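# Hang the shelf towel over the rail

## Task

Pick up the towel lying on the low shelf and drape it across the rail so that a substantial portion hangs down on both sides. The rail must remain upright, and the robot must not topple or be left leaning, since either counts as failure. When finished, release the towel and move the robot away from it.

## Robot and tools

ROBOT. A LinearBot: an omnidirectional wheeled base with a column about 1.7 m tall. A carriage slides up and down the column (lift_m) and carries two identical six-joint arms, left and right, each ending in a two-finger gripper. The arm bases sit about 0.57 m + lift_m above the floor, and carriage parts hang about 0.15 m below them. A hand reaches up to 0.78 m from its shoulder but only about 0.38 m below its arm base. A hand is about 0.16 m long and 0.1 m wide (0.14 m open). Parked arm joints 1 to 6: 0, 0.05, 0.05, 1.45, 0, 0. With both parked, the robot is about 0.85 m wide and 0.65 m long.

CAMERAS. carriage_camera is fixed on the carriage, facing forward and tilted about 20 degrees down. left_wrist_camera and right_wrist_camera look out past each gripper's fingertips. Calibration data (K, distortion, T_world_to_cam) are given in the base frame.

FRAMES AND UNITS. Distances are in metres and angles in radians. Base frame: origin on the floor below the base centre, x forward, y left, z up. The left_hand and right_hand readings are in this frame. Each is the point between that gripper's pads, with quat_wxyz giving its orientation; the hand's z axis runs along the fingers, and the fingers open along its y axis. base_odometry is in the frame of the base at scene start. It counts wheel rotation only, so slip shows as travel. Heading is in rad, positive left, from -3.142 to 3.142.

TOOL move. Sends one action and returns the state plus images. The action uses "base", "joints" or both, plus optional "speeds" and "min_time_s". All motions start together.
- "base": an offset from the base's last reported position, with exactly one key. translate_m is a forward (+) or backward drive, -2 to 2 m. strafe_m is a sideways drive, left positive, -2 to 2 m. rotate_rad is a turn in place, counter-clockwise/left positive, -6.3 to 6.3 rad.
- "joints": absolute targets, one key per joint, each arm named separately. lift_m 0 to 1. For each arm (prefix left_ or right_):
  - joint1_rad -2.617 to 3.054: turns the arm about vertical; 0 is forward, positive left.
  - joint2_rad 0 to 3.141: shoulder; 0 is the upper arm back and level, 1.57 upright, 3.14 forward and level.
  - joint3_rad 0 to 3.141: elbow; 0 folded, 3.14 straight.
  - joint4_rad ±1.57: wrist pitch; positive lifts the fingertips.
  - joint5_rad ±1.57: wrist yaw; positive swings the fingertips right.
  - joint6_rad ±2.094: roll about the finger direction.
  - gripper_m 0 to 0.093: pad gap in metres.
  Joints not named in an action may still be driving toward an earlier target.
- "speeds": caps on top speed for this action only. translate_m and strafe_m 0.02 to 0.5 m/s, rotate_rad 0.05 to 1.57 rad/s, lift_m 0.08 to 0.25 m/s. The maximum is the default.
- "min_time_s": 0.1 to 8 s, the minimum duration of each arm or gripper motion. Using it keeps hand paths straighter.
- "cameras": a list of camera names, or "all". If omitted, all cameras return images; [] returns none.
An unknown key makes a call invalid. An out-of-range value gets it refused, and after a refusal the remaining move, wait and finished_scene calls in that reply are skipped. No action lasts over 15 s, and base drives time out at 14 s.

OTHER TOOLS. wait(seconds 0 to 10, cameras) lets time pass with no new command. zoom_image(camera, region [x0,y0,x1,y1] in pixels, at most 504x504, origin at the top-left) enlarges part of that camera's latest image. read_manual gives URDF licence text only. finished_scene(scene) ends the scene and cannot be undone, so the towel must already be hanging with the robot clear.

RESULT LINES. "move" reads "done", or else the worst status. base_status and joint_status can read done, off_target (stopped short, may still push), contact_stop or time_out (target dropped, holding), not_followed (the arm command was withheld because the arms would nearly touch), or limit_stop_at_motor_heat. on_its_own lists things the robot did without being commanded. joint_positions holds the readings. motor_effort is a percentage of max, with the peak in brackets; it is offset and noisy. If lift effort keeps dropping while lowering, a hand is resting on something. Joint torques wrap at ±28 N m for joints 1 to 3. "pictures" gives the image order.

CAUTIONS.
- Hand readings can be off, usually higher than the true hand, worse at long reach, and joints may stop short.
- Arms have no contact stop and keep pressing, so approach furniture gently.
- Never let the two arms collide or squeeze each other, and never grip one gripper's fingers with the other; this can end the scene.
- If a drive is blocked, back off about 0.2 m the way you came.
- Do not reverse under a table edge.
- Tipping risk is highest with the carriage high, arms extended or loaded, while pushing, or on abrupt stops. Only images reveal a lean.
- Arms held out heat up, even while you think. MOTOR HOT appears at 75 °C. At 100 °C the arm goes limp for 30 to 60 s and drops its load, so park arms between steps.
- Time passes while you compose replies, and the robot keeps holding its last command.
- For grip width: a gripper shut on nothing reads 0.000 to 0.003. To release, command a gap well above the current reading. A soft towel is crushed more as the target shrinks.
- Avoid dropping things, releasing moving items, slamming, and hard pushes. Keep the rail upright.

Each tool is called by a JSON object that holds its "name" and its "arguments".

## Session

{"name": "move", "arguments": {"cameras": ["carriage_camera"]}}

{"name": "move", "arguments": {"base": {"rotate_rad": 1.4}, "cameras": ["carriage_camera"]}}

{"name": "move", "arguments": {"base": {"rotate_rad": 1.4}, "cameras": ["carriage_camera"]}}

Scene clock: 0.00 s.
Joint torques (N m): no reading
base_odometry: x=+0.000 y=+0.000 heading=+0.000
base_status: not commanded
joint_positions: lift_m=+0.300 left_joint1_rad=+0.010 left_joint2_rad=+0.036 left_joint3_rad=+0.049 left_joint4_rad=+1.496 left_joint5_rad=-0.025 left_joint6_rad=+0.050 left_gripper_m=+0.09396 right_joint1_rad=-0.020 right_joint2_rad=+0.069 right_joint3_rad=+0.062 right_joint4_rad=+1.432 right_joint5_rad=+0.032 right_joint6_rad=+0.011 right_gripper_m=+0.09396
joint_status: not commanded
motor_effort: lift_m=+23 drive_wheels=+1
left_hand: x=+0.2366 y=+0.3073 z=+1.3226 quat_wxyz=(+0.999, -0.012, +0.031, +0.030) (m; base frame)
right_hand: x=+0.2586 y=-0.3092 z=+1.3243 quat_wxyz=(+0.997, +0.017, +0.073, -0.005) (m; base frame)
pictures: carriage_camera

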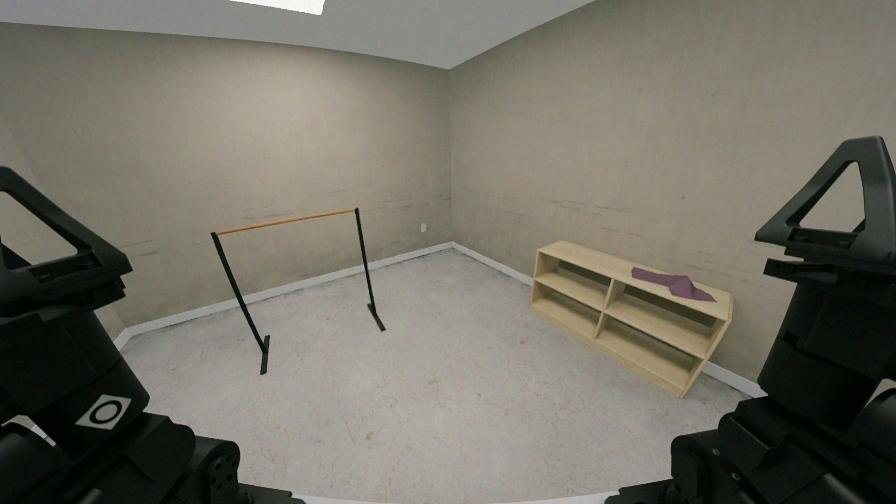

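Scene clock: 2.97 s.
Joint torques (N m): left_arm=[-0.32 3.86 5.5 -0.3 0.06 -0.09] | right_arm=[-0.21 3.71 6.05 -0.1 0.05 0.07]
move: done
base_odometry: x=+0.000 y=+0.000 heading=+1.400
base_status: done
joint_positions: lift_m=+0.300 left_joint1_rad=+0.010 left_joint2_rad=+0.036 left_joint3_rad=+0.049 left_joint4_rad=+1.496 left_joint5_rad=-0.025 left_joint6_rad=+0.050 left_gripper_m=+0.09396 right_joint1_rad=-0.020 right_joint2_rad=+0.069 right_joint3_rad=+0.062 right_joint4_rad=+1.431 right_joint5_rad=+0.032 right_joint6_rad=+0.011 right_gripper_m=+0.09396
joint_status: not commanded
motor_effort: lift_m=+23(23) drive_wheels=+7(14)
left_hand: x=+0.2366 y=+0.3073 z=+1.3226 quat_wxyz=(+0.999, -0.012, +0.031, +0.030) (m; base frame)
right_hand: x=+0.2587 y=-0.3092 z=+1.3243 quat_wxyz=(+0.997, +0.017, +0.073, -0.005) (m; base frame)
pictures: carriage_camera

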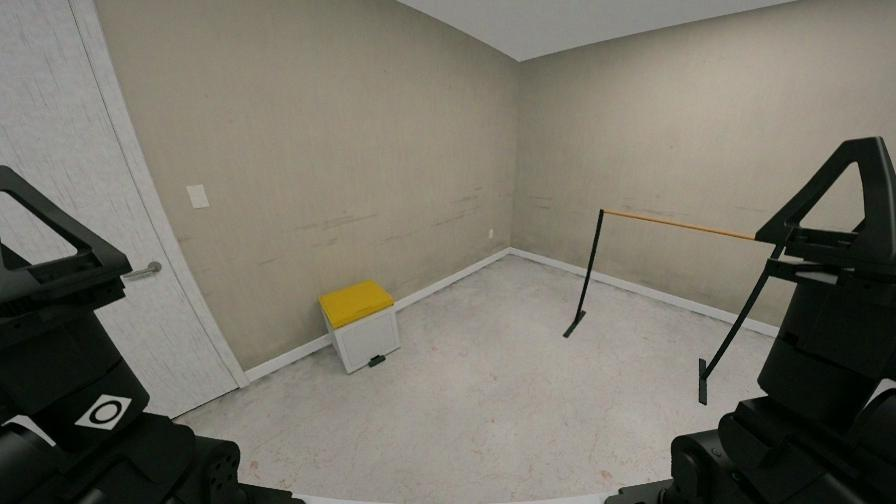

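Scene clock: 5.93 s.
Joint torques (N m): left_arm=[-0.28 3.86 5.52 -0.3 0.04 -0.09] | right_arm=[-0.23 3.73 6.04 -0.08 0.05 0.06]
move: done
base_odometry: x=+0.000 y=+0.000 heading=+2.799
base_status: done
joint_positions: lift_m=+0.300 left_joint1_rad=+0.010 left_joint2_rad=+0.036 left_joint3_rad=+0.049 left_joint4_rad=+1.496 left_joint5_rad=-0.025 left_joint6_rad=+0.050 left_gripper_m=+0.09397 right_joint1_rad=-0.020 right_joint2_rad=+0.069 right_joint3_rad=+0.062 right_joint4_rad=+1.431 right_joint5_rad=+0.032 right_joint6_rad=+0.011 right_gripper_m=+0.09397
joint_status: not commanded
motor_effort: lift_m=+23(23) drive_wheels=+6(12)
left_hand: x=+0.2366 y=+0.3073 z=+1.3226 quat_wxyz=(+0.999, -0.012, +0.031, +0.030) (m; base frame)
right_hand: x=+0.2588 y=-0.3092 z=+1.3243 quat_wxyz=(+0.997, +0.017, +0.073, -0.005) (m; base frame)
pictures: carriage_camera

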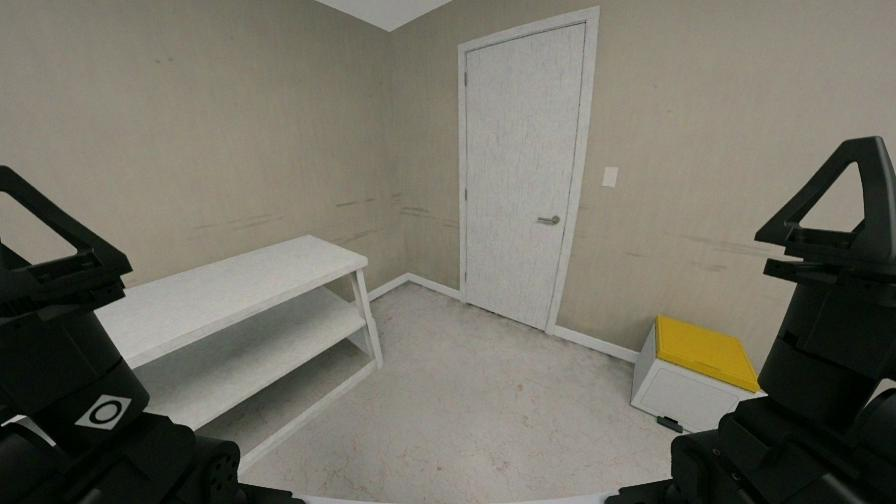

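{"name": "move", "arguments": {"base": {"rotate_rad": 2.478}, "cameras": []}}

{"name": "move", "arguments": {"base": {"strafe_m": 0.254}, "cameras": []}}

{"name": "move", "arguments": {"base": {"translate_m": 0.95}, "cameras": ["carriage_camera"]}}

{"name": "zoom_image", "arguments": {"camera": "carriage_camera", "region": [320, 260, 580, 440]}}

Scene clock: 30.63 s.
Joint torques (N m): left_arm=[-0.31 3.88 5.56 -0.32 0.06 -0.08] | right_arm=[-0.21 3.7 6.08 -0.09 0.05 0.07]
move: done
base_odometry: x=+0.000 y=+0.000 heading=-1.007
base_status: done
joint_positions: lift_m=+0.300 left_joint1_rad=+0.010 left_joint2_rad=+0.036 left_joint3_rad=+0.049 left_joint4_rad=+1.496 left_joint5_rad=-0.025 left_joint6_rad=+0.050 left_gripper_m=+0.09398 right_joint1_rad=-0.020 right_joint2_rad=+0.069 right_joint3_rad=+0.062 right_joint4_rad=+1.430 right_joint5_rad=+0.032 right_joint6_rad=+0.011 right_gripper_m=+0.09398
joint_status: not commanded
motor_effort: lift_m=+23(23) drive_wheels=+7(13)
left_hand: x=+0.2366 y=+0.3073 z=+1.3226 quat_wxyz=(+0.999, -0.012, +0.031, +0.030) (m; base frame)
right_hand: x=+0.2591 y=-0.3092 z=+1.3242 quat_wxyz=(+0.997, +0.017, +0.074, -0.005) (m; base frame)
pictures: none
No camera images: "cameras" was empty.

Scene clock: 33.07 s.
Joint torques (N m): left_arm=[-0.27 3.95 5.46 -0.31 0.06 -0.08] | right_arm=[-0.2 3.75 6.02 -0.09 0.05 0.06]
move: done
base_odometry: x=+0.214 y=+0.136 heading=-1.006
base_status: done
joint_positions: lift_m=+0.300 left_joint1_rad=+0.009 left_joint2_rad=+0.036 left_joint3_rad=+0.049 left_joint4_rad=+1.496 left_joint5_rad=-0.025 left_joint6_rad=+0.050 left_gripper_m=+0.09398 right_joint1_rad=-0.020 right_joint2_rad=+0.069 right_joint3_rad=+0.062 right_joint4_rad=+1.430 right_joint5_rad=+0.032 right_joint6_rad=+0.011 right_gripper_m=+0.09398
joint_status: not commanded
motor_effort: lift_m=+23(23) drive_wheels=-5(16)
left_hand: x=+0.2366 y=+0.3073 z=+1.3226 quat_wxyz=(+0.999, -0.012, +0.031, +0.030) (m; base frame)
right_hand: x=+0.2591 y=-0.3092 z=+1.3242 quat_wxyz=(+0.997, +0.017, +0.074, -0.006) (m; base frame)
pictures: none
No camera images: "cameras" was empty.

Scene clock: 37.27 s.
Joint torques (N m): left_arm=[-0.18 3.86 5.53 -0.32 0.04 -0.07] | right_arm=[-0.21 3.7 6.06 -0.12 0.07 0.05]
move: done
base_odometry: x=+0.724 y=-0.666 heading=-1.005
base_status: done
joint_positions: lift_m=+0.300 left_joint1_rad=+0.009 left_joint2_rad=+0.036 left_joint3_rad=+0.049 left_joint4_rad=+1.496 left_joint5_rad=-0.025 left_joint6_rad=+0.050 left_gripper_m=+0.09398 right_joint1_rad=-0.020 right_joint2_rad=+0.069 right_joint3_rad=+0.062 right_joint4_rad=+1.430 right_joint5_rad=+0.032 right_joint6_rad=+0.011 right_gripper_m=+0.09398
joint_status: not commanded
motor_effort: lift_m=+23(23) drive_wheels=-3(13)
left_hand: x=+0.2365 y=+0.3073 z=+1.3226 quat_wxyz=(+0.999, -0.012, +0.031, +0.030) (m; base frame)
right_hand: x=+0.2591 y=-0.3092 z=+1.3242 quat_wxyz=(+0.997, +0.017, +0.074, -0.006) (m; base frame)
pictures: carriage_camera

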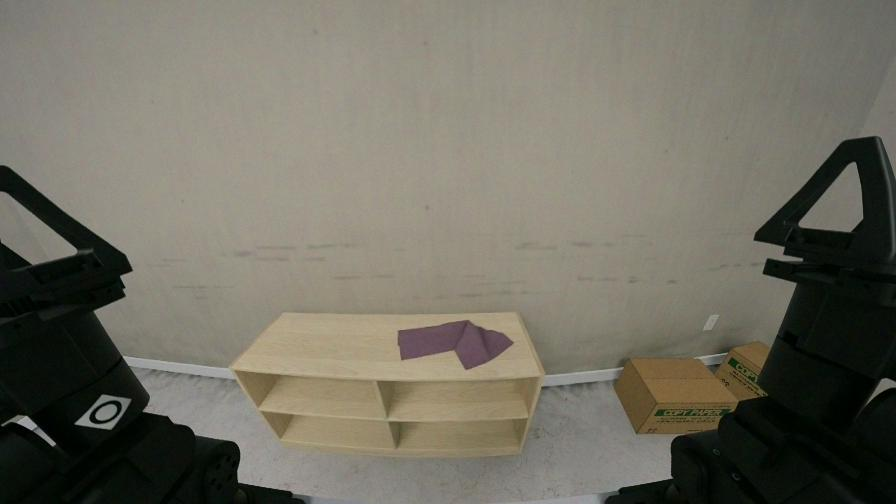

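Scaled by 1.938 from the camera's 896x504 image, which has a finer 1280x720 frame.

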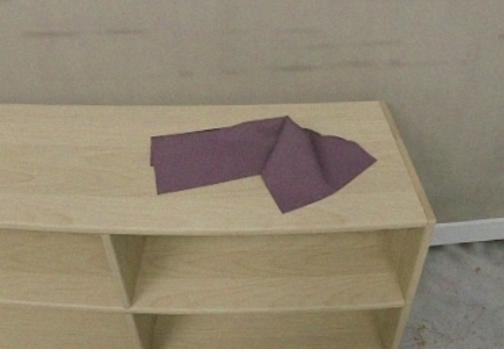

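{"name": "move", "arguments": {"base": {"strafe_m": 0.235}, "joints": {"lift_m": 0.33, "right_joint1_rad": 0.0, "right_joint2_rad": 2.5, "right_joint3_rad": 1.2, "right_joint4_rad": -0.271, "right_joint5_rad": 0.0, "right_joint6_rad": 0.33, "right_gripper_m": 0.06}, "min_time_s": 2.0, "cameras": []}}

{"name": "move", "arguments": {"base": {"translate_m": 0.2}, "speeds": {"translate_m": 0.25}, "cameras": ["carriage_camera", "right_wrist_camera"]}}

Scene clock: 55.00 s.
Joint torques (N m): left_arm=[-0.17 3.92 5.56 -0.3 0.07 -0.08] | right_arm=[0.17 -10.37 4.41 0.16 0 0.21]
move: done
base_odometry: x=+0.922 y=-0.540 heading=-1.005
base_status: done
joint_positions: lift_m=+0.330 left_joint1_rad=+0.008 left_joint2_rad=+0.036 left_joint3_rad=+0.049 left_joint4_rad=+1.496 left_joint5_rad=-0.025 left_joint6_rad=+0.050 left_gripper_m=+0.09398 right_joint1_rad=-0.004 right_joint2_rad=+2.481 right_joint3_rad=+1.188 right_joint4_rad=-0.253 right_joint5_rad=+0.008 right_joint6_rad=+0.314 right_gripper_m=+0.06014
joint_status: all done
motor_effort: lift_m=+25(30) drive_wheels=-2(12)
left_hand: x=+0.2365 y=+0.3073 z=+1.3524 quat_wxyz=(+0.999, -0.012, +0.031, +0.029) (m; base frame)
right_hand: x=+0.5802 y=-0.3056 z=+0.7313 quat_wxyz=(+0.013, +0.158, +0.987, -0.002) (m; base frame)
pictures: none
No camera images: "cameras" was empty.

Scene clock: 57.07 s.
Joint torques (N m): left_arm=[-0.17 3.92 5.52 -0.3 0.05 -0.08] | right_arm=[0.18 -10.36 4.04 0.17 0.02 0.24]
move: done
base_odometry: x=+1.030 y=-0.709 heading=-1.005
base_status: done
joint_positions: lift_m=+0.330 left_joint1_rad=+0.008 left_joint2_rad=+0.036 left_joint3_rad=+0.049 left_joint4_rad=+1.496 left_joint5_rad=-0.025 left_joint6_rad=+0.050 left_gripper_m=+0.09398 right_joint1_rad=-0.004 right_joint2_rad=+2.481 right_joint3_rad=+1.192 right_joint4_rad=-0.260 right_joint5_rad=+0.007 right_joint6_rad=+0.315 right_gripper_m=+0.06014
joint_status: not commanded
motor_effort: lift_m=+25(25) drive_wheels=-5(12)
left_hand: x=+0.2366 y=+0.3073 z=+1.3524 quat_wxyz=(+0.999, -0.012, +0.031, +0.029) (m; base frame)
right_hand: x=+0.5802 y=-0.3055 z=+0.7317 quat_wxyz=(+0.011, +0.159, +0.987, -0.002) (m; base frame)
pictures: carriage_camera, right_wrist_camera
camera_calibration:
carriage_camera: T_world_to_cam=[[-0.00554303, -0.999684, -0.0245377, 0.0365321], [-0.377596, 0.0248139, -0.925638, 1.29612], [0.925954, 0.00413448, -0.377614, 0.363401], [0, 0, 0, 1]] pos_world=[0.15312, 0.00285626, 1.33786]
right_wrist_camera: T_world_to_cam=[[-0.33216, -0.941384, -0.0588773, -0.0424296], [-0.794507, 0.245601, 0.555372, 0.14165], [-0.508358, 0.231251, -0.829515, 1.09919], [0, 0, 0, 1]] pos_world=[0.657233, -0.328922, 0.830632]

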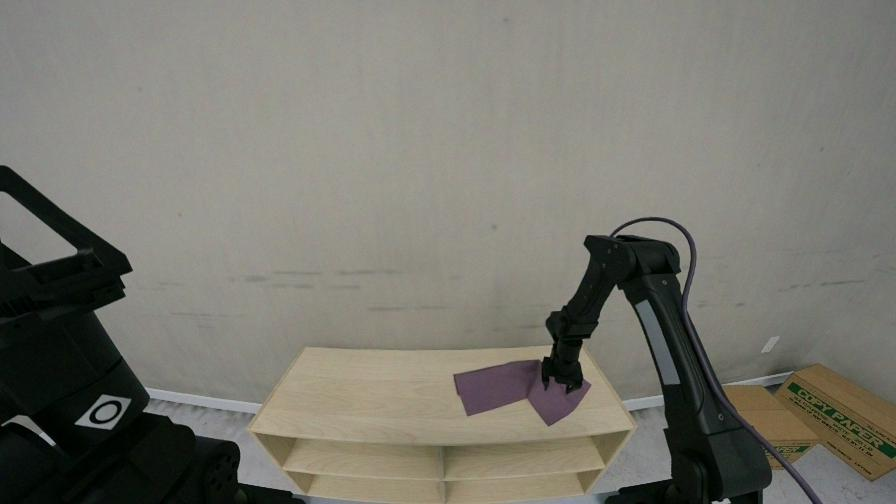

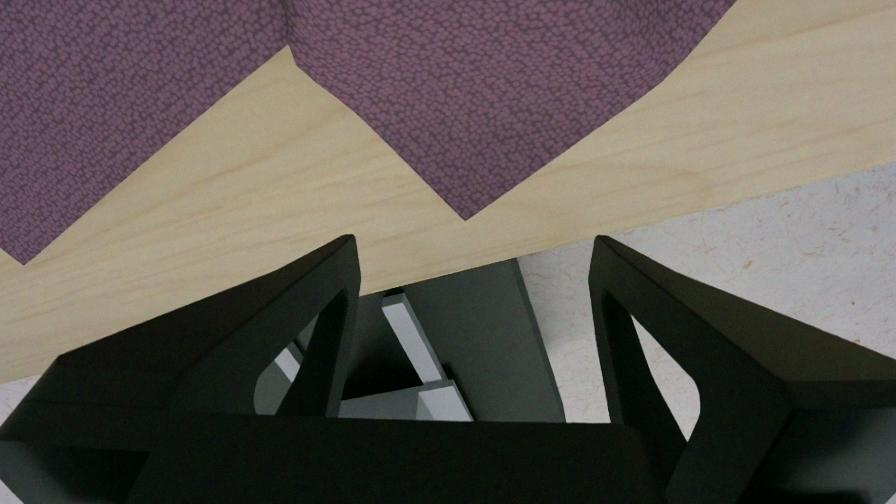

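{"name": "move", "arguments": {"joints": {"lift_m": 0.235, "right_joint1_rad": 0.03, "right_joint2_rad": 2.35, "right_joint3_rad": 1.05, "right_joint4_rad": -0.271, "right_joint5_rad": 0.0, "right_joint6_rad": 0.33, "right_gripper_m": 0.055}, "min_time_s": 1.5, "cameras": ["right_wrist_camera"]}}

Scene clock: 69.63 s.
Joint torques (N m): left_arm=[-0.17 3.85 5.56 -0.31 0.06 -0.08] | right_arm=[0.49 -14.17 2.52 0.15 0.02 0.23]
move: done
base_odometry: x=+1.030 y=-0.709 heading=-1.005
base_status: not commanded
joint_positions: lift_m=+0.235 left_joint1_rad=+0.008 left_joint2_rad=+0.036 left_joint3_rad=+0.049 left_joint4_rad=+1.496 left_joint5_rad=-0.025 left_joint6_rad=+0.050 left_gripper_m=+0.09398 right_joint1_rad=+0.023 right_joint2_rad=+2.384 right_joint3_rad=+1.057 right_joint4_rad=-0.261 right_joint5_rad=+0.007 right_joint6_rad=+0.315 right_gripper_m=+0.05514
joint_status: all done
motor_effort: lift_m=+20(20) drive_wheels=+4(5)
left_hand: x=+0.2366 y=+0.3073 z=+1.2579 quat_wxyz=(+0.999, -0.012, +0.031, +0.029) (m; base frame)
right_hand: x=+0.5459 y=-0.2966 z=+0.6524 quat_wxyz=(-0.008, +0.145, +0.989, -0.005) (m; base frame)
pictures: right_wrist_camera
camera_calibration:
right_wrist_camera: T_world_to_cam=[[-0.308579, -0.95007, -0.046332, -0.0736676], [-0.779113, 0.224509, 0.585302, 0.122044], [-0.545676, 0.21671, -0.80949, 1.01686], [0, 0, 0, 1]] pos_world=[0.627231, -0.317753, 0.748294]

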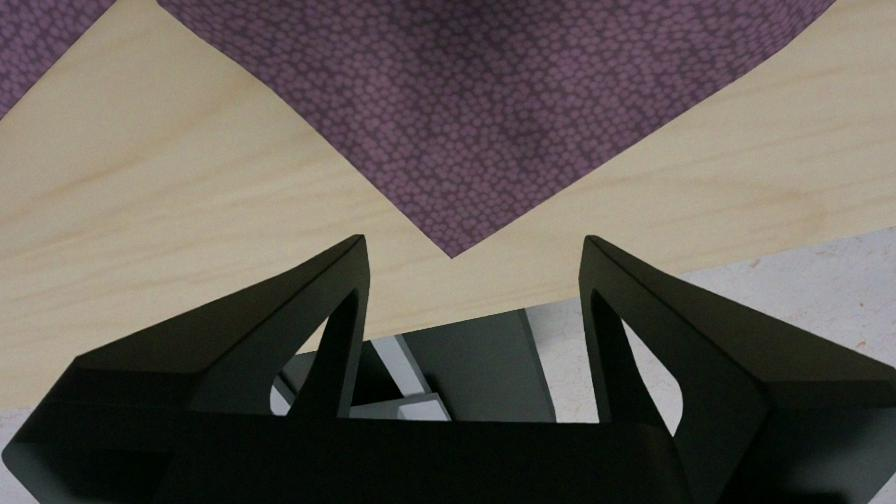

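{"name": "move", "arguments": {"joints": {"lift_m": 0.225, "right_joint1_rad": 0.055, "right_joint2_rad": 2.399, "right_joint3_rad": 1.099, "right_joint4_rad": -0.271, "right_joint6_rad": 0.33}, "min_time_s": 0.8, "cameras": []}}

{"name": "move", "arguments": {"joints": {"lift_m": 0.203}, "speeds": {"lift_m": 0.08}, "cameras": ["right_wrist_camera"]}}

Scene clock: 76.17 s.
Joint torques (N m): left_arm=[-0.17 3.82 5.55 -0.31 0.05 -0.1] | right_arm=[0.36 -9.17 4.4 0.26 0.03 0.22]
move: done
base_odometry: x=+1.030 y=-0.709 heading=-1.005
base_status: not commanded
joint_positions: lift_m=+0.225 left_joint1_rad=+0.008 left_joint2_rad=+0.036 left_joint3_rad=+0.049 left_joint4_rad=+1.496 left_joint5_rad=-0.025 left_joint6_rad=+0.050 left_gripper_m=+0.09398 right_joint1_rad=+0.049 right_joint2_rad=+2.375 right_joint3_rad=+1.087 right_joint4_rad=-0.264 right_joint5_rad=+0.007 right_joint6_rad=+0.315 right_gripper_m=+0.05514
joint_status: all done
motor_effort: lift_m=+20(21) drive_wheels=+4(5)
left_hand: x=+0.2366 y=+0.3073 z=+1.2479 quat_wxyz=(+0.999, -0.012, +0.031, +0.029) (m; base frame)
right_hand: x=+0.5615 y=-0.2875 z=+0.6489 quat_wxyz=(+0.010, +0.133, +0.991, -0.002) (m; base frame)
pictures: none
No camera images: "cameras" was empty.

Scene clock: 76.83 s.
Joint torques (N m): left_arm=[-0.2 3.9 5.5 -0.3 0.07 -0.07] | right_arm=[0.14 -8.88 3.6 0.45 0 0.21]
move: done
base_odometry: x=+1.030 y=-0.709 heading=-1.005
base_status: not commanded
joint_positions: lift_m=+0.204 left_joint1_rad=+0.008 left_joint2_rad=+0.036 left_joint3_rad=+0.049 left_joint4_rad=+1.496 left_joint5_rad=-0.025 left_joint6_rad=+0.050 left_gripper_m=+0.09398 right_joint1_rad=+0.051 right_joint2_rad=+2.373 right_joint3_rad=+1.097 right_joint4_rad=-0.280 right_joint5_rad=+0.010 right_joint6_rad=+0.317 right_gripper_m=+0.05513
joint_status: all done
motor_effort: lift_m=+18(19) drive_wheels=+4(4)
left_hand: x=+0.2366 y=+0.3073 z=+1.2262 quat_wxyz=(+0.999, -0.012, +0.031, +0.029) (m; base frame)
right_hand: x=+0.5628 y=-0.2871 z=+0.6289 quat_wxyz=(+0.009, +0.133, +0.991, -0.004) (m; base frame)
pictures: right_wrist_camera
camera_calibration:
right_wrist_camera: T_world_to_cam=[[-0.28256, -0.957698, -0.0545427, -0.0721916], [-0.803204, 0.205126, 0.559273, 0.17121], [-0.524426, 0.201837, -0.827187, 1], [0, 0, 0, 1]] pos_world=[0.641545, -0.306094, 0.727497]

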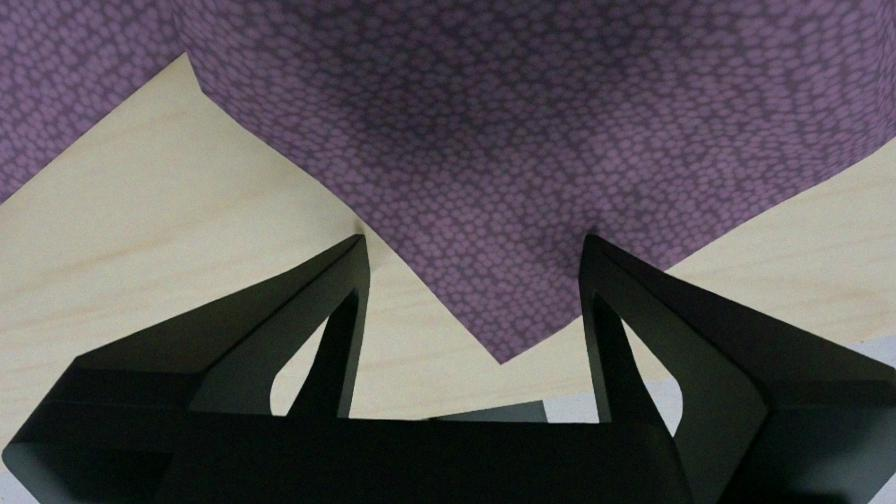

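{"name": "move", "arguments": {"joints": {"lift_m": 0.187}, "speeds": {"lift_m": 0.08}, "cameras": ["right_wrist_camera"]}}

Scene clock: 79.70 s.
Joint torques (N m): left_arm=[-0.27 3.9 5.53 -0.3 0.05 -0.07] | right_arm=[0.12 -5.38 3.02 1 -0.02 0.14]
move: done
base_odometry: x=+1.030 y=-0.709 heading=-1.005
base_status: not commanded
joint_positions: lift_m=+0.188 left_joint1_rad=+0.008 left_joint2_rad=+0.036 left_joint3_rad=+0.049 left_joint4_rad=+1.496 left_joint5_rad=-0.025 left_joint6_rad=+0.050 left_gripper_m=+0.09398 right_joint1_rad=+0.051 right_joint2_rad=+2.333 right_joint3_rad=+1.108 right_joint4_rad=-0.341 right_joint5_rad=+0.011 right_joint6_rad=+0.320 right_gripper_m=+0.05513
joint_status: all done
motor_effort: lift_m=+16(17) drive_wheels=+4(4)
left_hand: x=+0.2366 y=+0.3073 z=+1.2104 quat_wxyz=(+0.999, -0.012, +0.031, +0.029) (m; base frame)
right_hand: x=+0.5634 y=-0.2872 z=+0.6274 quat_wxyz=(+0.003, +0.134, +0.991, -0.005) (m; base frame)
pictures: right_wrist_camera
camera_calibration:
right_wrist_camera: T_world_to_cam=[[-0.285678, -0.957015, -0.0501067, -0.0731074], [-0.796484, 0.208033, 0.567746, 0.164207], [-0.532918, 0.202102, -0.821677, 1.00042], [0, 0, 0, 1]] pos_world=[0.643042, -0.306311, 0.725129]

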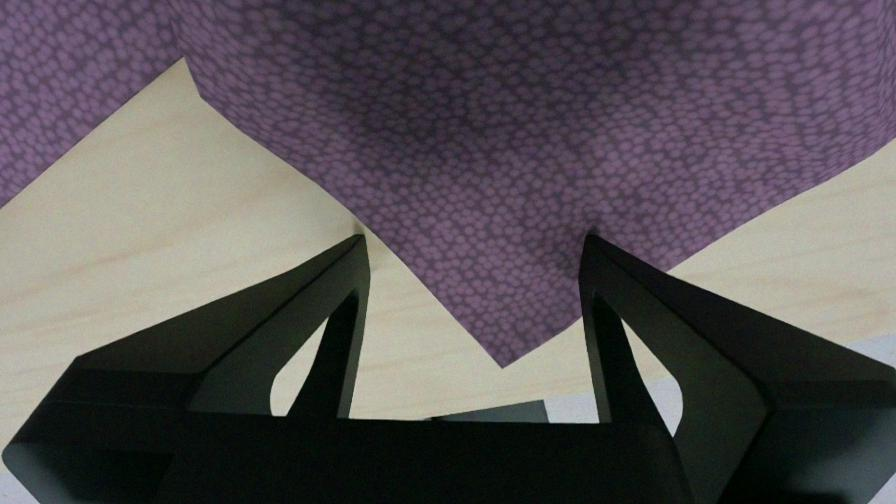

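Firm contact. Close.

{"name": "move", "arguments": {"joints": {"right_gripper_m": 0.0}, "min_time_s": 2.0, "cameras": ["right_wrist_camera"]}}

{"name": "move", "arguments": {"joints": {"lift_m": 0.75}, "speeds": {"lift_m": 0.15}, "cameras": ["carriage_camera", "right_wrist_camera"]}}

Scene clock: 85.33 s.
Joint torques (N m): left_arm=[-0.24 3.85 5.5 -0.3 0.06 -0.08] | right_arm=[0.5 -5.34 2.89 1.06 -0.76 0.19]
move: done
base_odometry: x=+1.030 y=-0.709 heading=-1.005
base_status: not commanded
joint_positions: lift_m=+0.188 left_joint1_rad=+0.008 left_joint2_rad=+0.036 left_joint3_rad=+0.049 left_joint4_rad=+1.496 left_joint5_rad=-0.025 left_joint6_rad=+0.050 left_gripper_m=+0.09398 right_joint1_rad=+0.048 right_joint2_rad=+2.333 right_joint3_rad=+1.108 right_joint4_rad=-0.348 right_joint5_rad=+0.077 right_joint6_rad=+0.320 right_gripper_m=+0.00302
joint_status: all done
motor_effort: lift_m=+16(17) drive_wheels=+4(4)
left_hand: x=+0.2366 y=+0.3073 z=+1.2104 quat_wxyz=(+0.999, -0.012, +0.031, +0.029) (m; base frame)
right_hand: x=+0.5628 y=-0.2995 z=+0.6280 quat_wxyz=(+0.007, +0.135, +0.990, -0.038) (m; base frame)
pictures: right_wrist_camera
camera_calibration:
right_wrist_camera: T_world_to_cam=[[-0.289134, -0.957195, 0.0134307, -0.123027], [-0.794503, 0.24777, 0.554414, 0.185145], [-0.53401, 0.149629, -0.832132, 0.994577], [0, 0, 0, 1]] pos_world=[0.642641, -0.312452, 0.726624]

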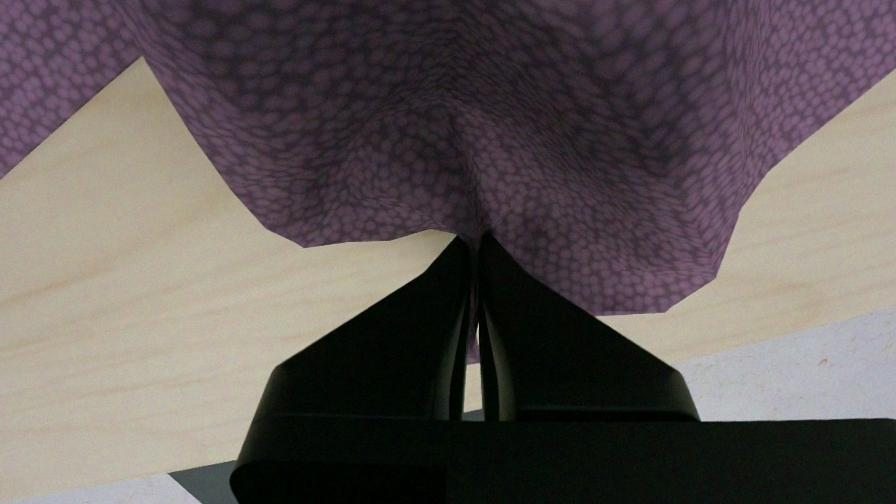

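Scene clock: 89.53 s.
Joint torques (N m): left_arm=[-0.14 3.85 5.5 -0.32 0.06 -0.08] | right_arm=[0.42 -9.62 3.02 0.42 0.01 0.17]
move: done
base_odometry: x=+1.030 y=-0.709 heading=-1.005
base_status: not commanded
joint_positions: lift_m=+0.750 left_joint1_rad=+0.008 left_joint2_rad=+0.036 left_joint3_rad=+0.049 left_joint4_rad=+1.496 left_joint5_rad=-0.025 left_joint6_rad=+0.050 left_gripper_m=+0.09398 right_joint1_rad=+0.048 right_joint2_rad=+2.379 right_joint3_rad=+1.104 right_joint4_rad=-0.280 right_joint5_rad=+0.008 right_joint6_rad=+0.320 right_gripper_m=+0.00283
joint_status: all done
motor_effort: lift_m=+25(28) drive_wheels=+4(5)
left_hand: x=+0.2366 y=+0.3073 z=+1.7724 quat_wxyz=(+0.999, -0.012, +0.031, +0.029) (m; base frame)
right_hand: x=+0.5641 y=-0.2877 z=+1.1740 quat_wxyz=(+0.009, +0.136, +0.991, -0.002) (m; base frame)
pictures: carriage_camera, right_wrist_camera
camera_calibration:
carriage_camera: T_world_to_cam=[[-0.00554303, -0.999684, -0.0245377, 0.046838], [-0.377596, 0.0248139, -0.925638, 1.68489], [0.925954, 0.00413448, -0.377614, 0.521999], [0, 0, 0, 1]] pos_world=[0.15312, 0.00285626, 1.75786]
right_wrist_camera: T_world_to_cam=[[-0.288302, -0.955852, -0.0568232, -0.0362761], [-0.802117, 0.20867, 0.559523, -0.132364], [-0.522964, 0.20689, -0.826865, 1.45187], [0, 0, 0, 1]] pos_world=[0.642645, -0.307431, 1.2725]

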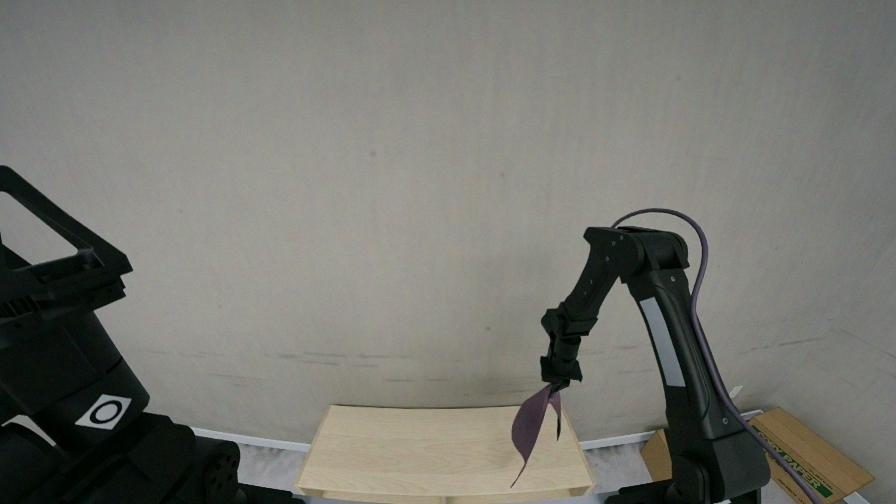

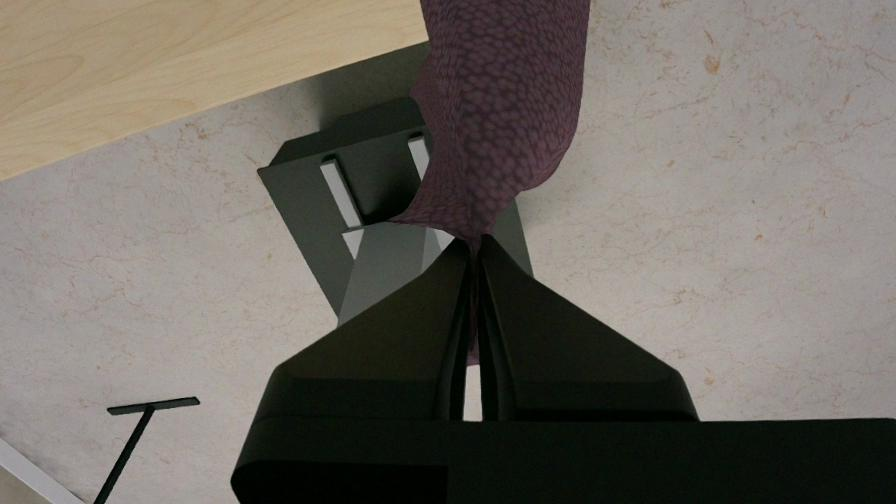

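{"name": "move", "arguments": {"base": {"translate_m": -0.45}, "cameras": []}}

{"name": "move", "arguments": {"base": {"rotate_rad": 1.593}, "joints": {"lift_m": 0.6}, "speeds": {"rotate_rad": 1.0}, "cameras": []}}

{"name": "move", "arguments": {"base": {"strafe_m": 0.918}, "joints": {"lift_m": 0.62, "right_joint1_rad": 0.02, "right_joint2_rad": 2.72, "right_joint3_rad": 1.92, "right_joint4_rad": 0.015, "right_joint5_rad": 0.0, "right_joint6_rad": 0.0}, "min_time_s": 2.0, "cameras": ["carriage_camera", "right_wrist_camera"]}}

Scene clock: 104.47 s.
Joint torques (N m): left_arm=[-0.17 3.86 5.55 -0.3 0.05 -0.08] | right_arm=[0.16 -9.72 3.04 0.38 0.05 0.18]
move: done
base_odometry: x=+0.789 y=-0.329 heading=-1.005
base_status: done
joint_positions: lift_m=+0.750 left_joint1_rad=+0.008 left_joint2_rad=+0.036 left_joint3_rad=+0.049 left_joint4_rad=+1.495 left_joint5_rad=-0.025 left_joint6_rad=+0.050 left_gripper_m=+0.09398 right_joint1_rad=+0.051 right_joint2_rad=+2.379 right_joint3_rad=+1.104 right_joint4_rad=-0.275 right_joint5_rad=+0.005 right_joint6_rad=+0.320 right_gripper_m=+0.00283
joint_status: not commanded
motor_effort: lift_m=+25(25) drive_wheels=-1(12)
left_hand: x=+0.2368 y=+0.3073 z=+1.7724 quat_wxyz=(+0.999, -0.012, +0.032, +0.029) (m; base frame)
right_hand: x=+0.5652 y=-0.2861 z=+1.1740 quat_wxyz=(+0.011, +0.134, +0.991, -0.001) (m; base frame)
pictures: none
No camera images: "cameras" was empty.

Scene clock: 107.60 s.
Joint torques (N m): left_arm=[-0.24 3.88 5.53 -0.3 0.05 -0.06] | right_arm=[-0.03 -10.52 3.36 0.32 0.05 0.16]
move: done
base_odometry: x=+0.789 y=-0.329 heading=+0.588
base_status: done
joint_positions: lift_m=+0.600 left_joint1_rad=+0.008 left_joint2_rad=+0.036 left_joint3_rad=+0.049 left_joint4_rad=+1.495 left_joint5_rad=-0.025 left_joint6_rad=+0.050 left_gripper_m=+0.09399 right_joint1_rad=+0.053 right_joint2_rad=+2.389 right_joint3_rad=+1.100 right_joint4_rad=-0.272 right_joint5_rad=+0.005 right_joint6_rad=+0.320 right_gripper_m=+0.00281
joint_status: all done
motor_effort: lift_m=+20(20) drive_wheels=+7(14)
left_hand: x=+0.2369 y=+0.3073 z=+1.6230 quat_wxyz=(+0.999, -0.012, +0.032, +0.029) (m; base frame)
right_hand: x=+0.5615 y=-0.2856 z=+1.0208 quat_wxyz=(+0.006, +0.133, +0.991, -0.002) (m; base frame)
pictures: none
No camera images: "cameras" was empty.

Scene clock: 111.73 s.
Joint torques (N m): left_arm=[-0.18 3.95 5.61 -0.29 0.05 -0.08] | right_arm=[-0.84 -13.81 8.92 1.79 0.05 -0.11]
move: done
base_odometry: x=+0.279 y=+0.435 heading=+0.589
base_status: done
joint_positions: lift_m=+0.620 left_joint1_rad=+0.008 left_joint2_rad=+0.036 left_joint3_rad=+0.049 left_joint4_rad=+1.495 left_joint5_rad=-0.025 left_joint6_rad=+0.050 left_gripper_m=+0.09399 right_joint1_rad=+0.026 right_joint2_rad=+2.690 right_joint3_rad=+1.898 right_joint4_rad=-0.001 right_joint5_rad=+0.003 right_joint6_rad=+0.015 right_gripper_m=+0.00281
joint_status: all done
motor_effort: lift_m=+25(30) drive_wheels=-6(19)
left_hand: x=+0.2369 y=+0.3073 z=+1.6424 quat_wxyz=(+0.999, -0.012, +0.032, +0.029) (m; base frame)
right_hand: x=+0.8657 y=-0.2869 z=+1.1325 quat_wxyz=(+0.379, -0.004, +0.925, +0.006) (m; base frame)
pictures: carriage_camera, right_wrist_camera
camera_calibration:
carriage_camera: T_world_to_cam=[[-0.00554303, -0.999684, -0.0245377, 0.0436505], [-0.377596, 0.0248139, -0.925638, 1.56465], [0.925954, 0.00413448, -0.377614, 0.472947], [0, 0, 0, 1]] pos_world=[0.15312, 0.00285626, 1.62796]
right_wrist_camera: T_world_to_cam=[[0.0381735, -0.9971, -0.0658374, -0.23515], [-0.985704, -0.0267532, -0.166351, 1.04606], [0.164108, 0.0712463, -0.983866, 1.11927], [0, 0, 0, 1]] pos_world=[0.856399, -0.286227, 1.25974]

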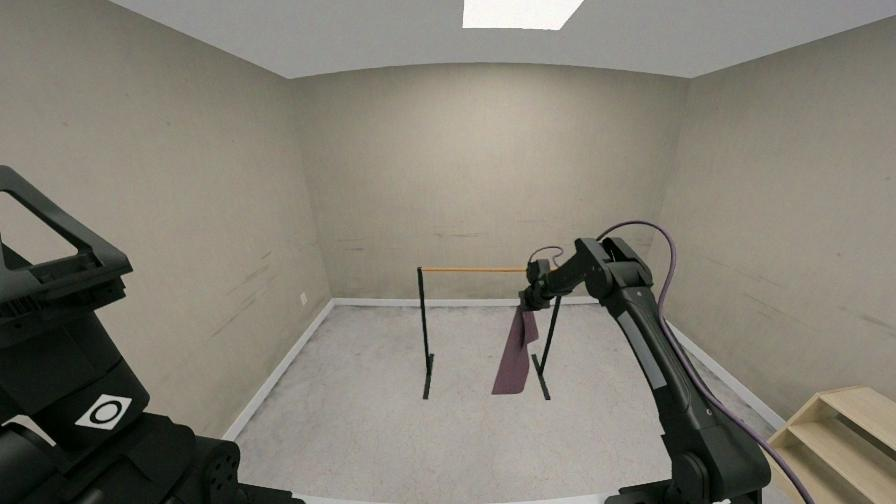

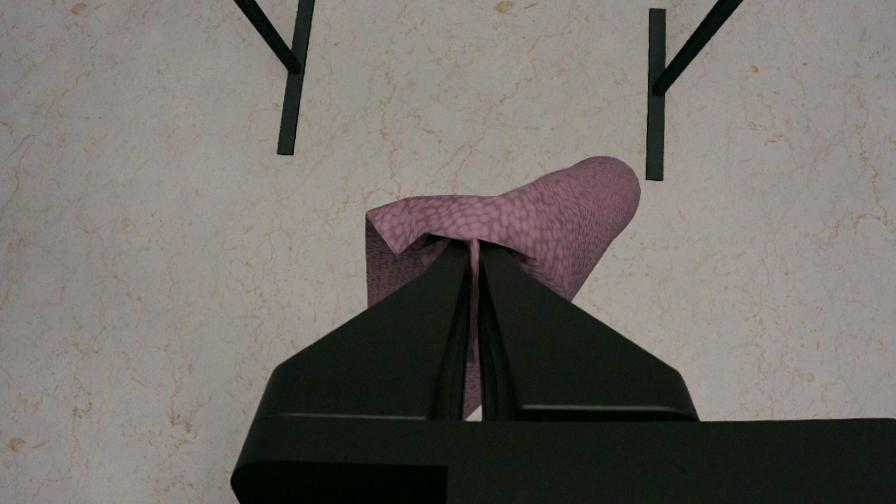

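{"name": "zoom_image", "arguments": {"camera": "carriage_camera", "region": [400, 240, 600, 420]}}

Scaled by 2.520 from the camera's 896x504 image, which has a finer 1280x720 frame.

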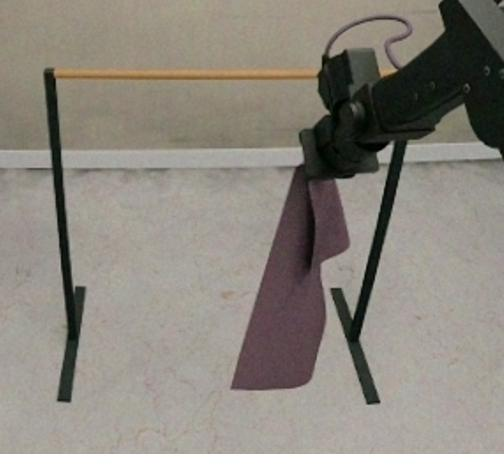

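{"name": "move", "arguments": {"base": {"rotate_rad": -0.066}, "joints": {"lift_m": 0.6}, "cameras": []}}

{"name": "move", "arguments": {"base": {"translate_m": 0.42}, "speeds": {"translate_m": 0.3}, "cameras": ["carriage_camera", "right_wrist_camera"]}}

Scene clock: 131.90 s.
Joint torques (N m): left_arm=[-0.2 3.89 5.5 -0.3 0.03 -0.08] | right_arm=[0.34 -15.45 7.92 1.64 0.06 -0.1]
move: done
base_odometry: x=+0.279 y=+0.435 heading=+0.524
base_status: done
joint_positions: lift_m=+0.600 left_joint1_rad=+0.008 left_joint2_rad=+0.036 left_joint3_rad=+0.049 left_joint4_rad=+1.495 left_joint5_rad=-0.025 left_joint6_rad=+0.050 left_gripper_m=+0.09399 right_joint1_rad=+0.014 right_joint2_rad=+2.705 right_joint3_rad=+1.909 right_joint4_rad=+0.010 right_joint5_rad=+0.003 right_joint6_rad=+0.015 right_gripper_m=+0.00281
joint_status: all done
motor_effort: lift_m=+20(20) drive_wheels=-3(10)
left_hand: x=+0.2369 y=+0.3073 z=+1.6230 quat_wxyz=(+0.999, -0.012, +0.032, +0.029) (m; base frame)
right_hand: x=+0.8679 y=-0.2941 z=+1.1092 quat_wxyz=(+0.382, +0.001, +0.924, +0.004) (m; base frame)
pictures: none
No camera images: "cameras" was empty.

Scene clock: 134.80 s.
Joint torques (N m): left_arm=[-0.16 3.77 5.34 -0.29 0.04 -0.08] | right_arm=[0.32 -15.24 7.88 1.69 0.04 -0.08]
move: done
base_odometry: x=+0.642 y=+0.645 heading=+0.524
base_status: done
joint_positions: lift_m=+0.600 left_joint1_rad=+0.008 left_joint2_rad=+0.036 left_joint3_rad=+0.049 left_joint4_rad=+1.495 left_joint5_rad=-0.025 left_joint6_rad=+0.050 left_gripper_m=+0.09399 right_joint1_rad=+0.015 right_joint2_rad=+2.705 right_joint3_rad=+1.909 right_joint4_rad=+0.009 right_joint5_rad=+0.003 right_joint6_rad=+0.015 right_gripper_m=+0.00281
joint_status: not commanded
motor_effort: lift_m=+20(20) drive_wheels=-5(13)
left_hand: x=+0.2369 y=+0.3073 z=+1.6230 quat_wxyz=(+0.999, -0.012, +0.032, +0.029) (m; base frame)
right_hand: x=+0.8678 y=-0.2939 z=+1.1091 quat_wxyz=(+0.382, +0.001, +0.924, +0.004) (m; base frame)
pictures: carriage_camera, right_wrist_camera
camera_calibration:
carriage_camera: T_world_to_cam=[[-0.00554303, -0.999684, -0.0245377, 0.0431745], [-0.377596, 0.0248139, -0.925638, 1.54669], [0.925954, 0.00413448, -0.377614, 0.465621], [0, 0, 0, 1]] pos_world=[0.15312, 0.00285626, 1.60856]
right_wrist_camera: T_world_to_cam=[[0.028003, -0.997442, -0.0657629, -0.235141], [-0.985092, -0.0163657, -0.171248, 1.05203], [0.169733, 0.0695779, -0.983031, 1.09017], [0, 0, 0, 1]] pos_world=[0.857895, -0.293174, 1.23636]

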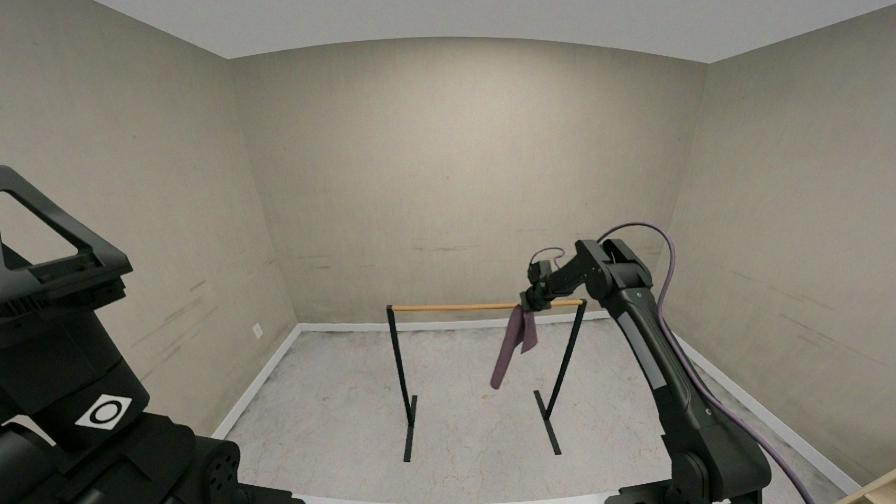

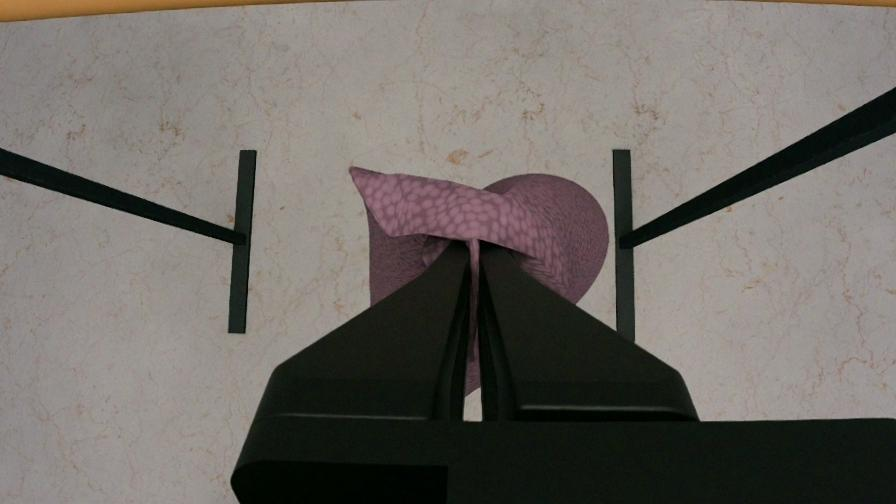

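{"name": "move", "arguments": {"base": {"translate_m": 0.38}, "speeds": {"translate_m": 0.15}, "cameras": ["carriage_camera", "right_wrist_camera"]}}

{"name": "zoom_image", "arguments": {"camera": "carriage_camera", "region": [440, 270, 660, 430]}}

Scene clock: 148.27 s.
Joint torques (N m): left_arm=[-0.16 4 5.5 -0.31 0.05 -0.09] | right_arm=[0.27 -15.39 7.76 1.7 0.04 -0.11]
move: done
base_odometry: x=+0.971 y=+0.836 heading=+0.525
base_status: done
joint_positions: lift_m=+0.600 left_joint1_rad=+0.008 left_joint2_rad=+0.036 left_joint3_rad=+0.049 left_joint4_rad=+1.495 left_joint5_rad=-0.025 left_joint6_rad=+0.050 left_gripper_m=+0.09399 right_joint1_rad=+0.015 right_joint2_rad=+2.705 right_joint3_rad=+1.909 right_joint4_rad=+0.009 right_joint5_rad=+0.003 right_joint6_rad=+0.015 right_gripper_m=+0.00281
joint_status: not commanded
motor_effort: lift_m=+20(20) drive_wheels=-4(14)
left_hand: x=+0.2368 y=+0.3073 z=+1.6230 quat_wxyz=(+0.999, -0.012, +0.032, +0.029) (m; base frame)
right_hand: x=+0.8678 y=-0.2939 z=+1.1091 quat_wxyz=(+0.382, +0.001, +0.924, +0.004) (m; base frame)
pictures: carriage_camera, right_wrist_camera
camera_calibration:
carriage_camera: T_world_to_cam=[[-0.00554303, -0.999684, -0.0245377, 0.0431745], [-0.377596, 0.0248139, -0.925638, 1.54669], [0.925954, 0.00413448, -0.377614, 0.465621], [0, 0, 0, 1]] pos_world=[0.15312, 0.00285626, 1.60856]
right_wrist_camera: T_world_to_cam=[[0.028003, -0.997442, -0.0657629, -0.235141], [-0.985092, -0.0163657, -0.171248, 1.05203], [0.169733, 0.0695779, -0.983031, 1.09017], [0, 0, 0, 1]] pos_world=[0.857895, -0.293174, 1.23636]

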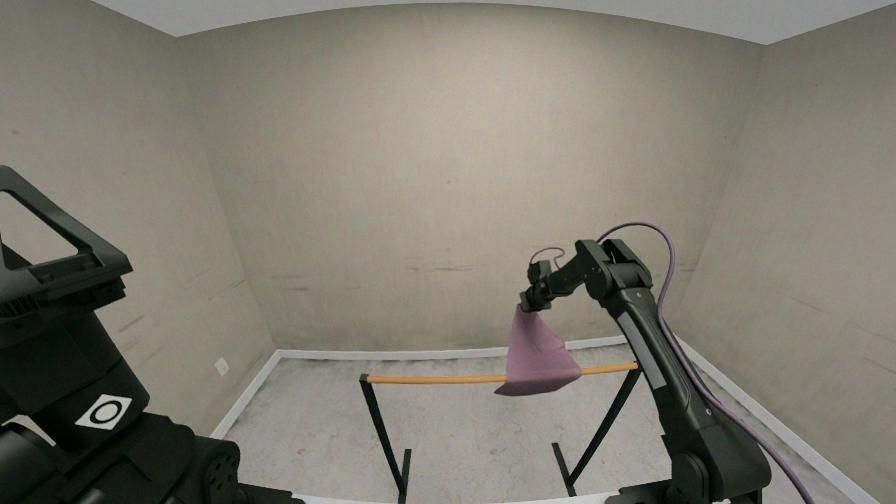

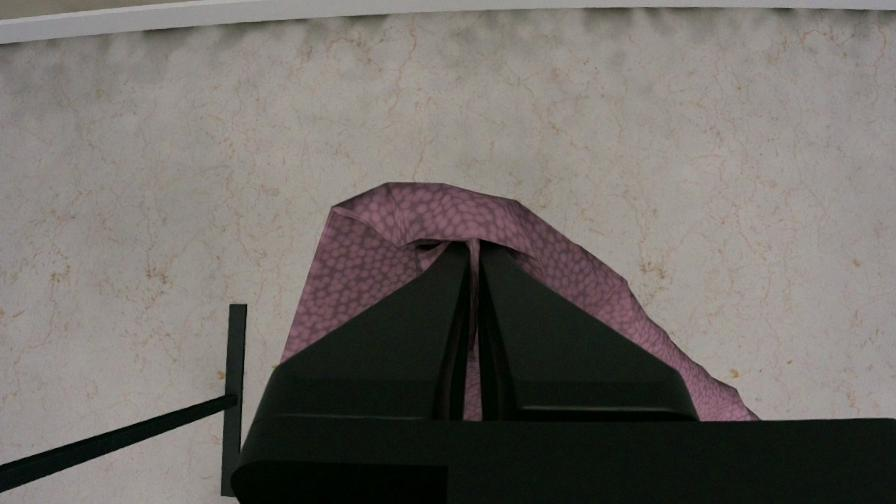

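Scaled by 2.291 from the camera's 896x504 image, which has a finer 1280x720 frame.

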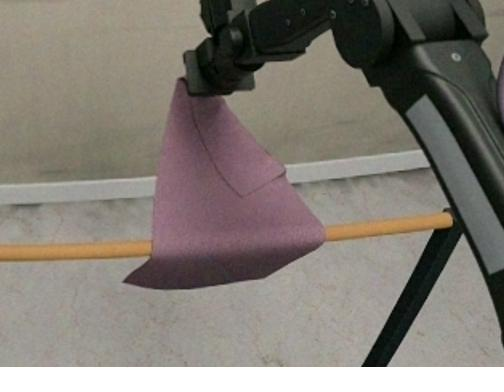

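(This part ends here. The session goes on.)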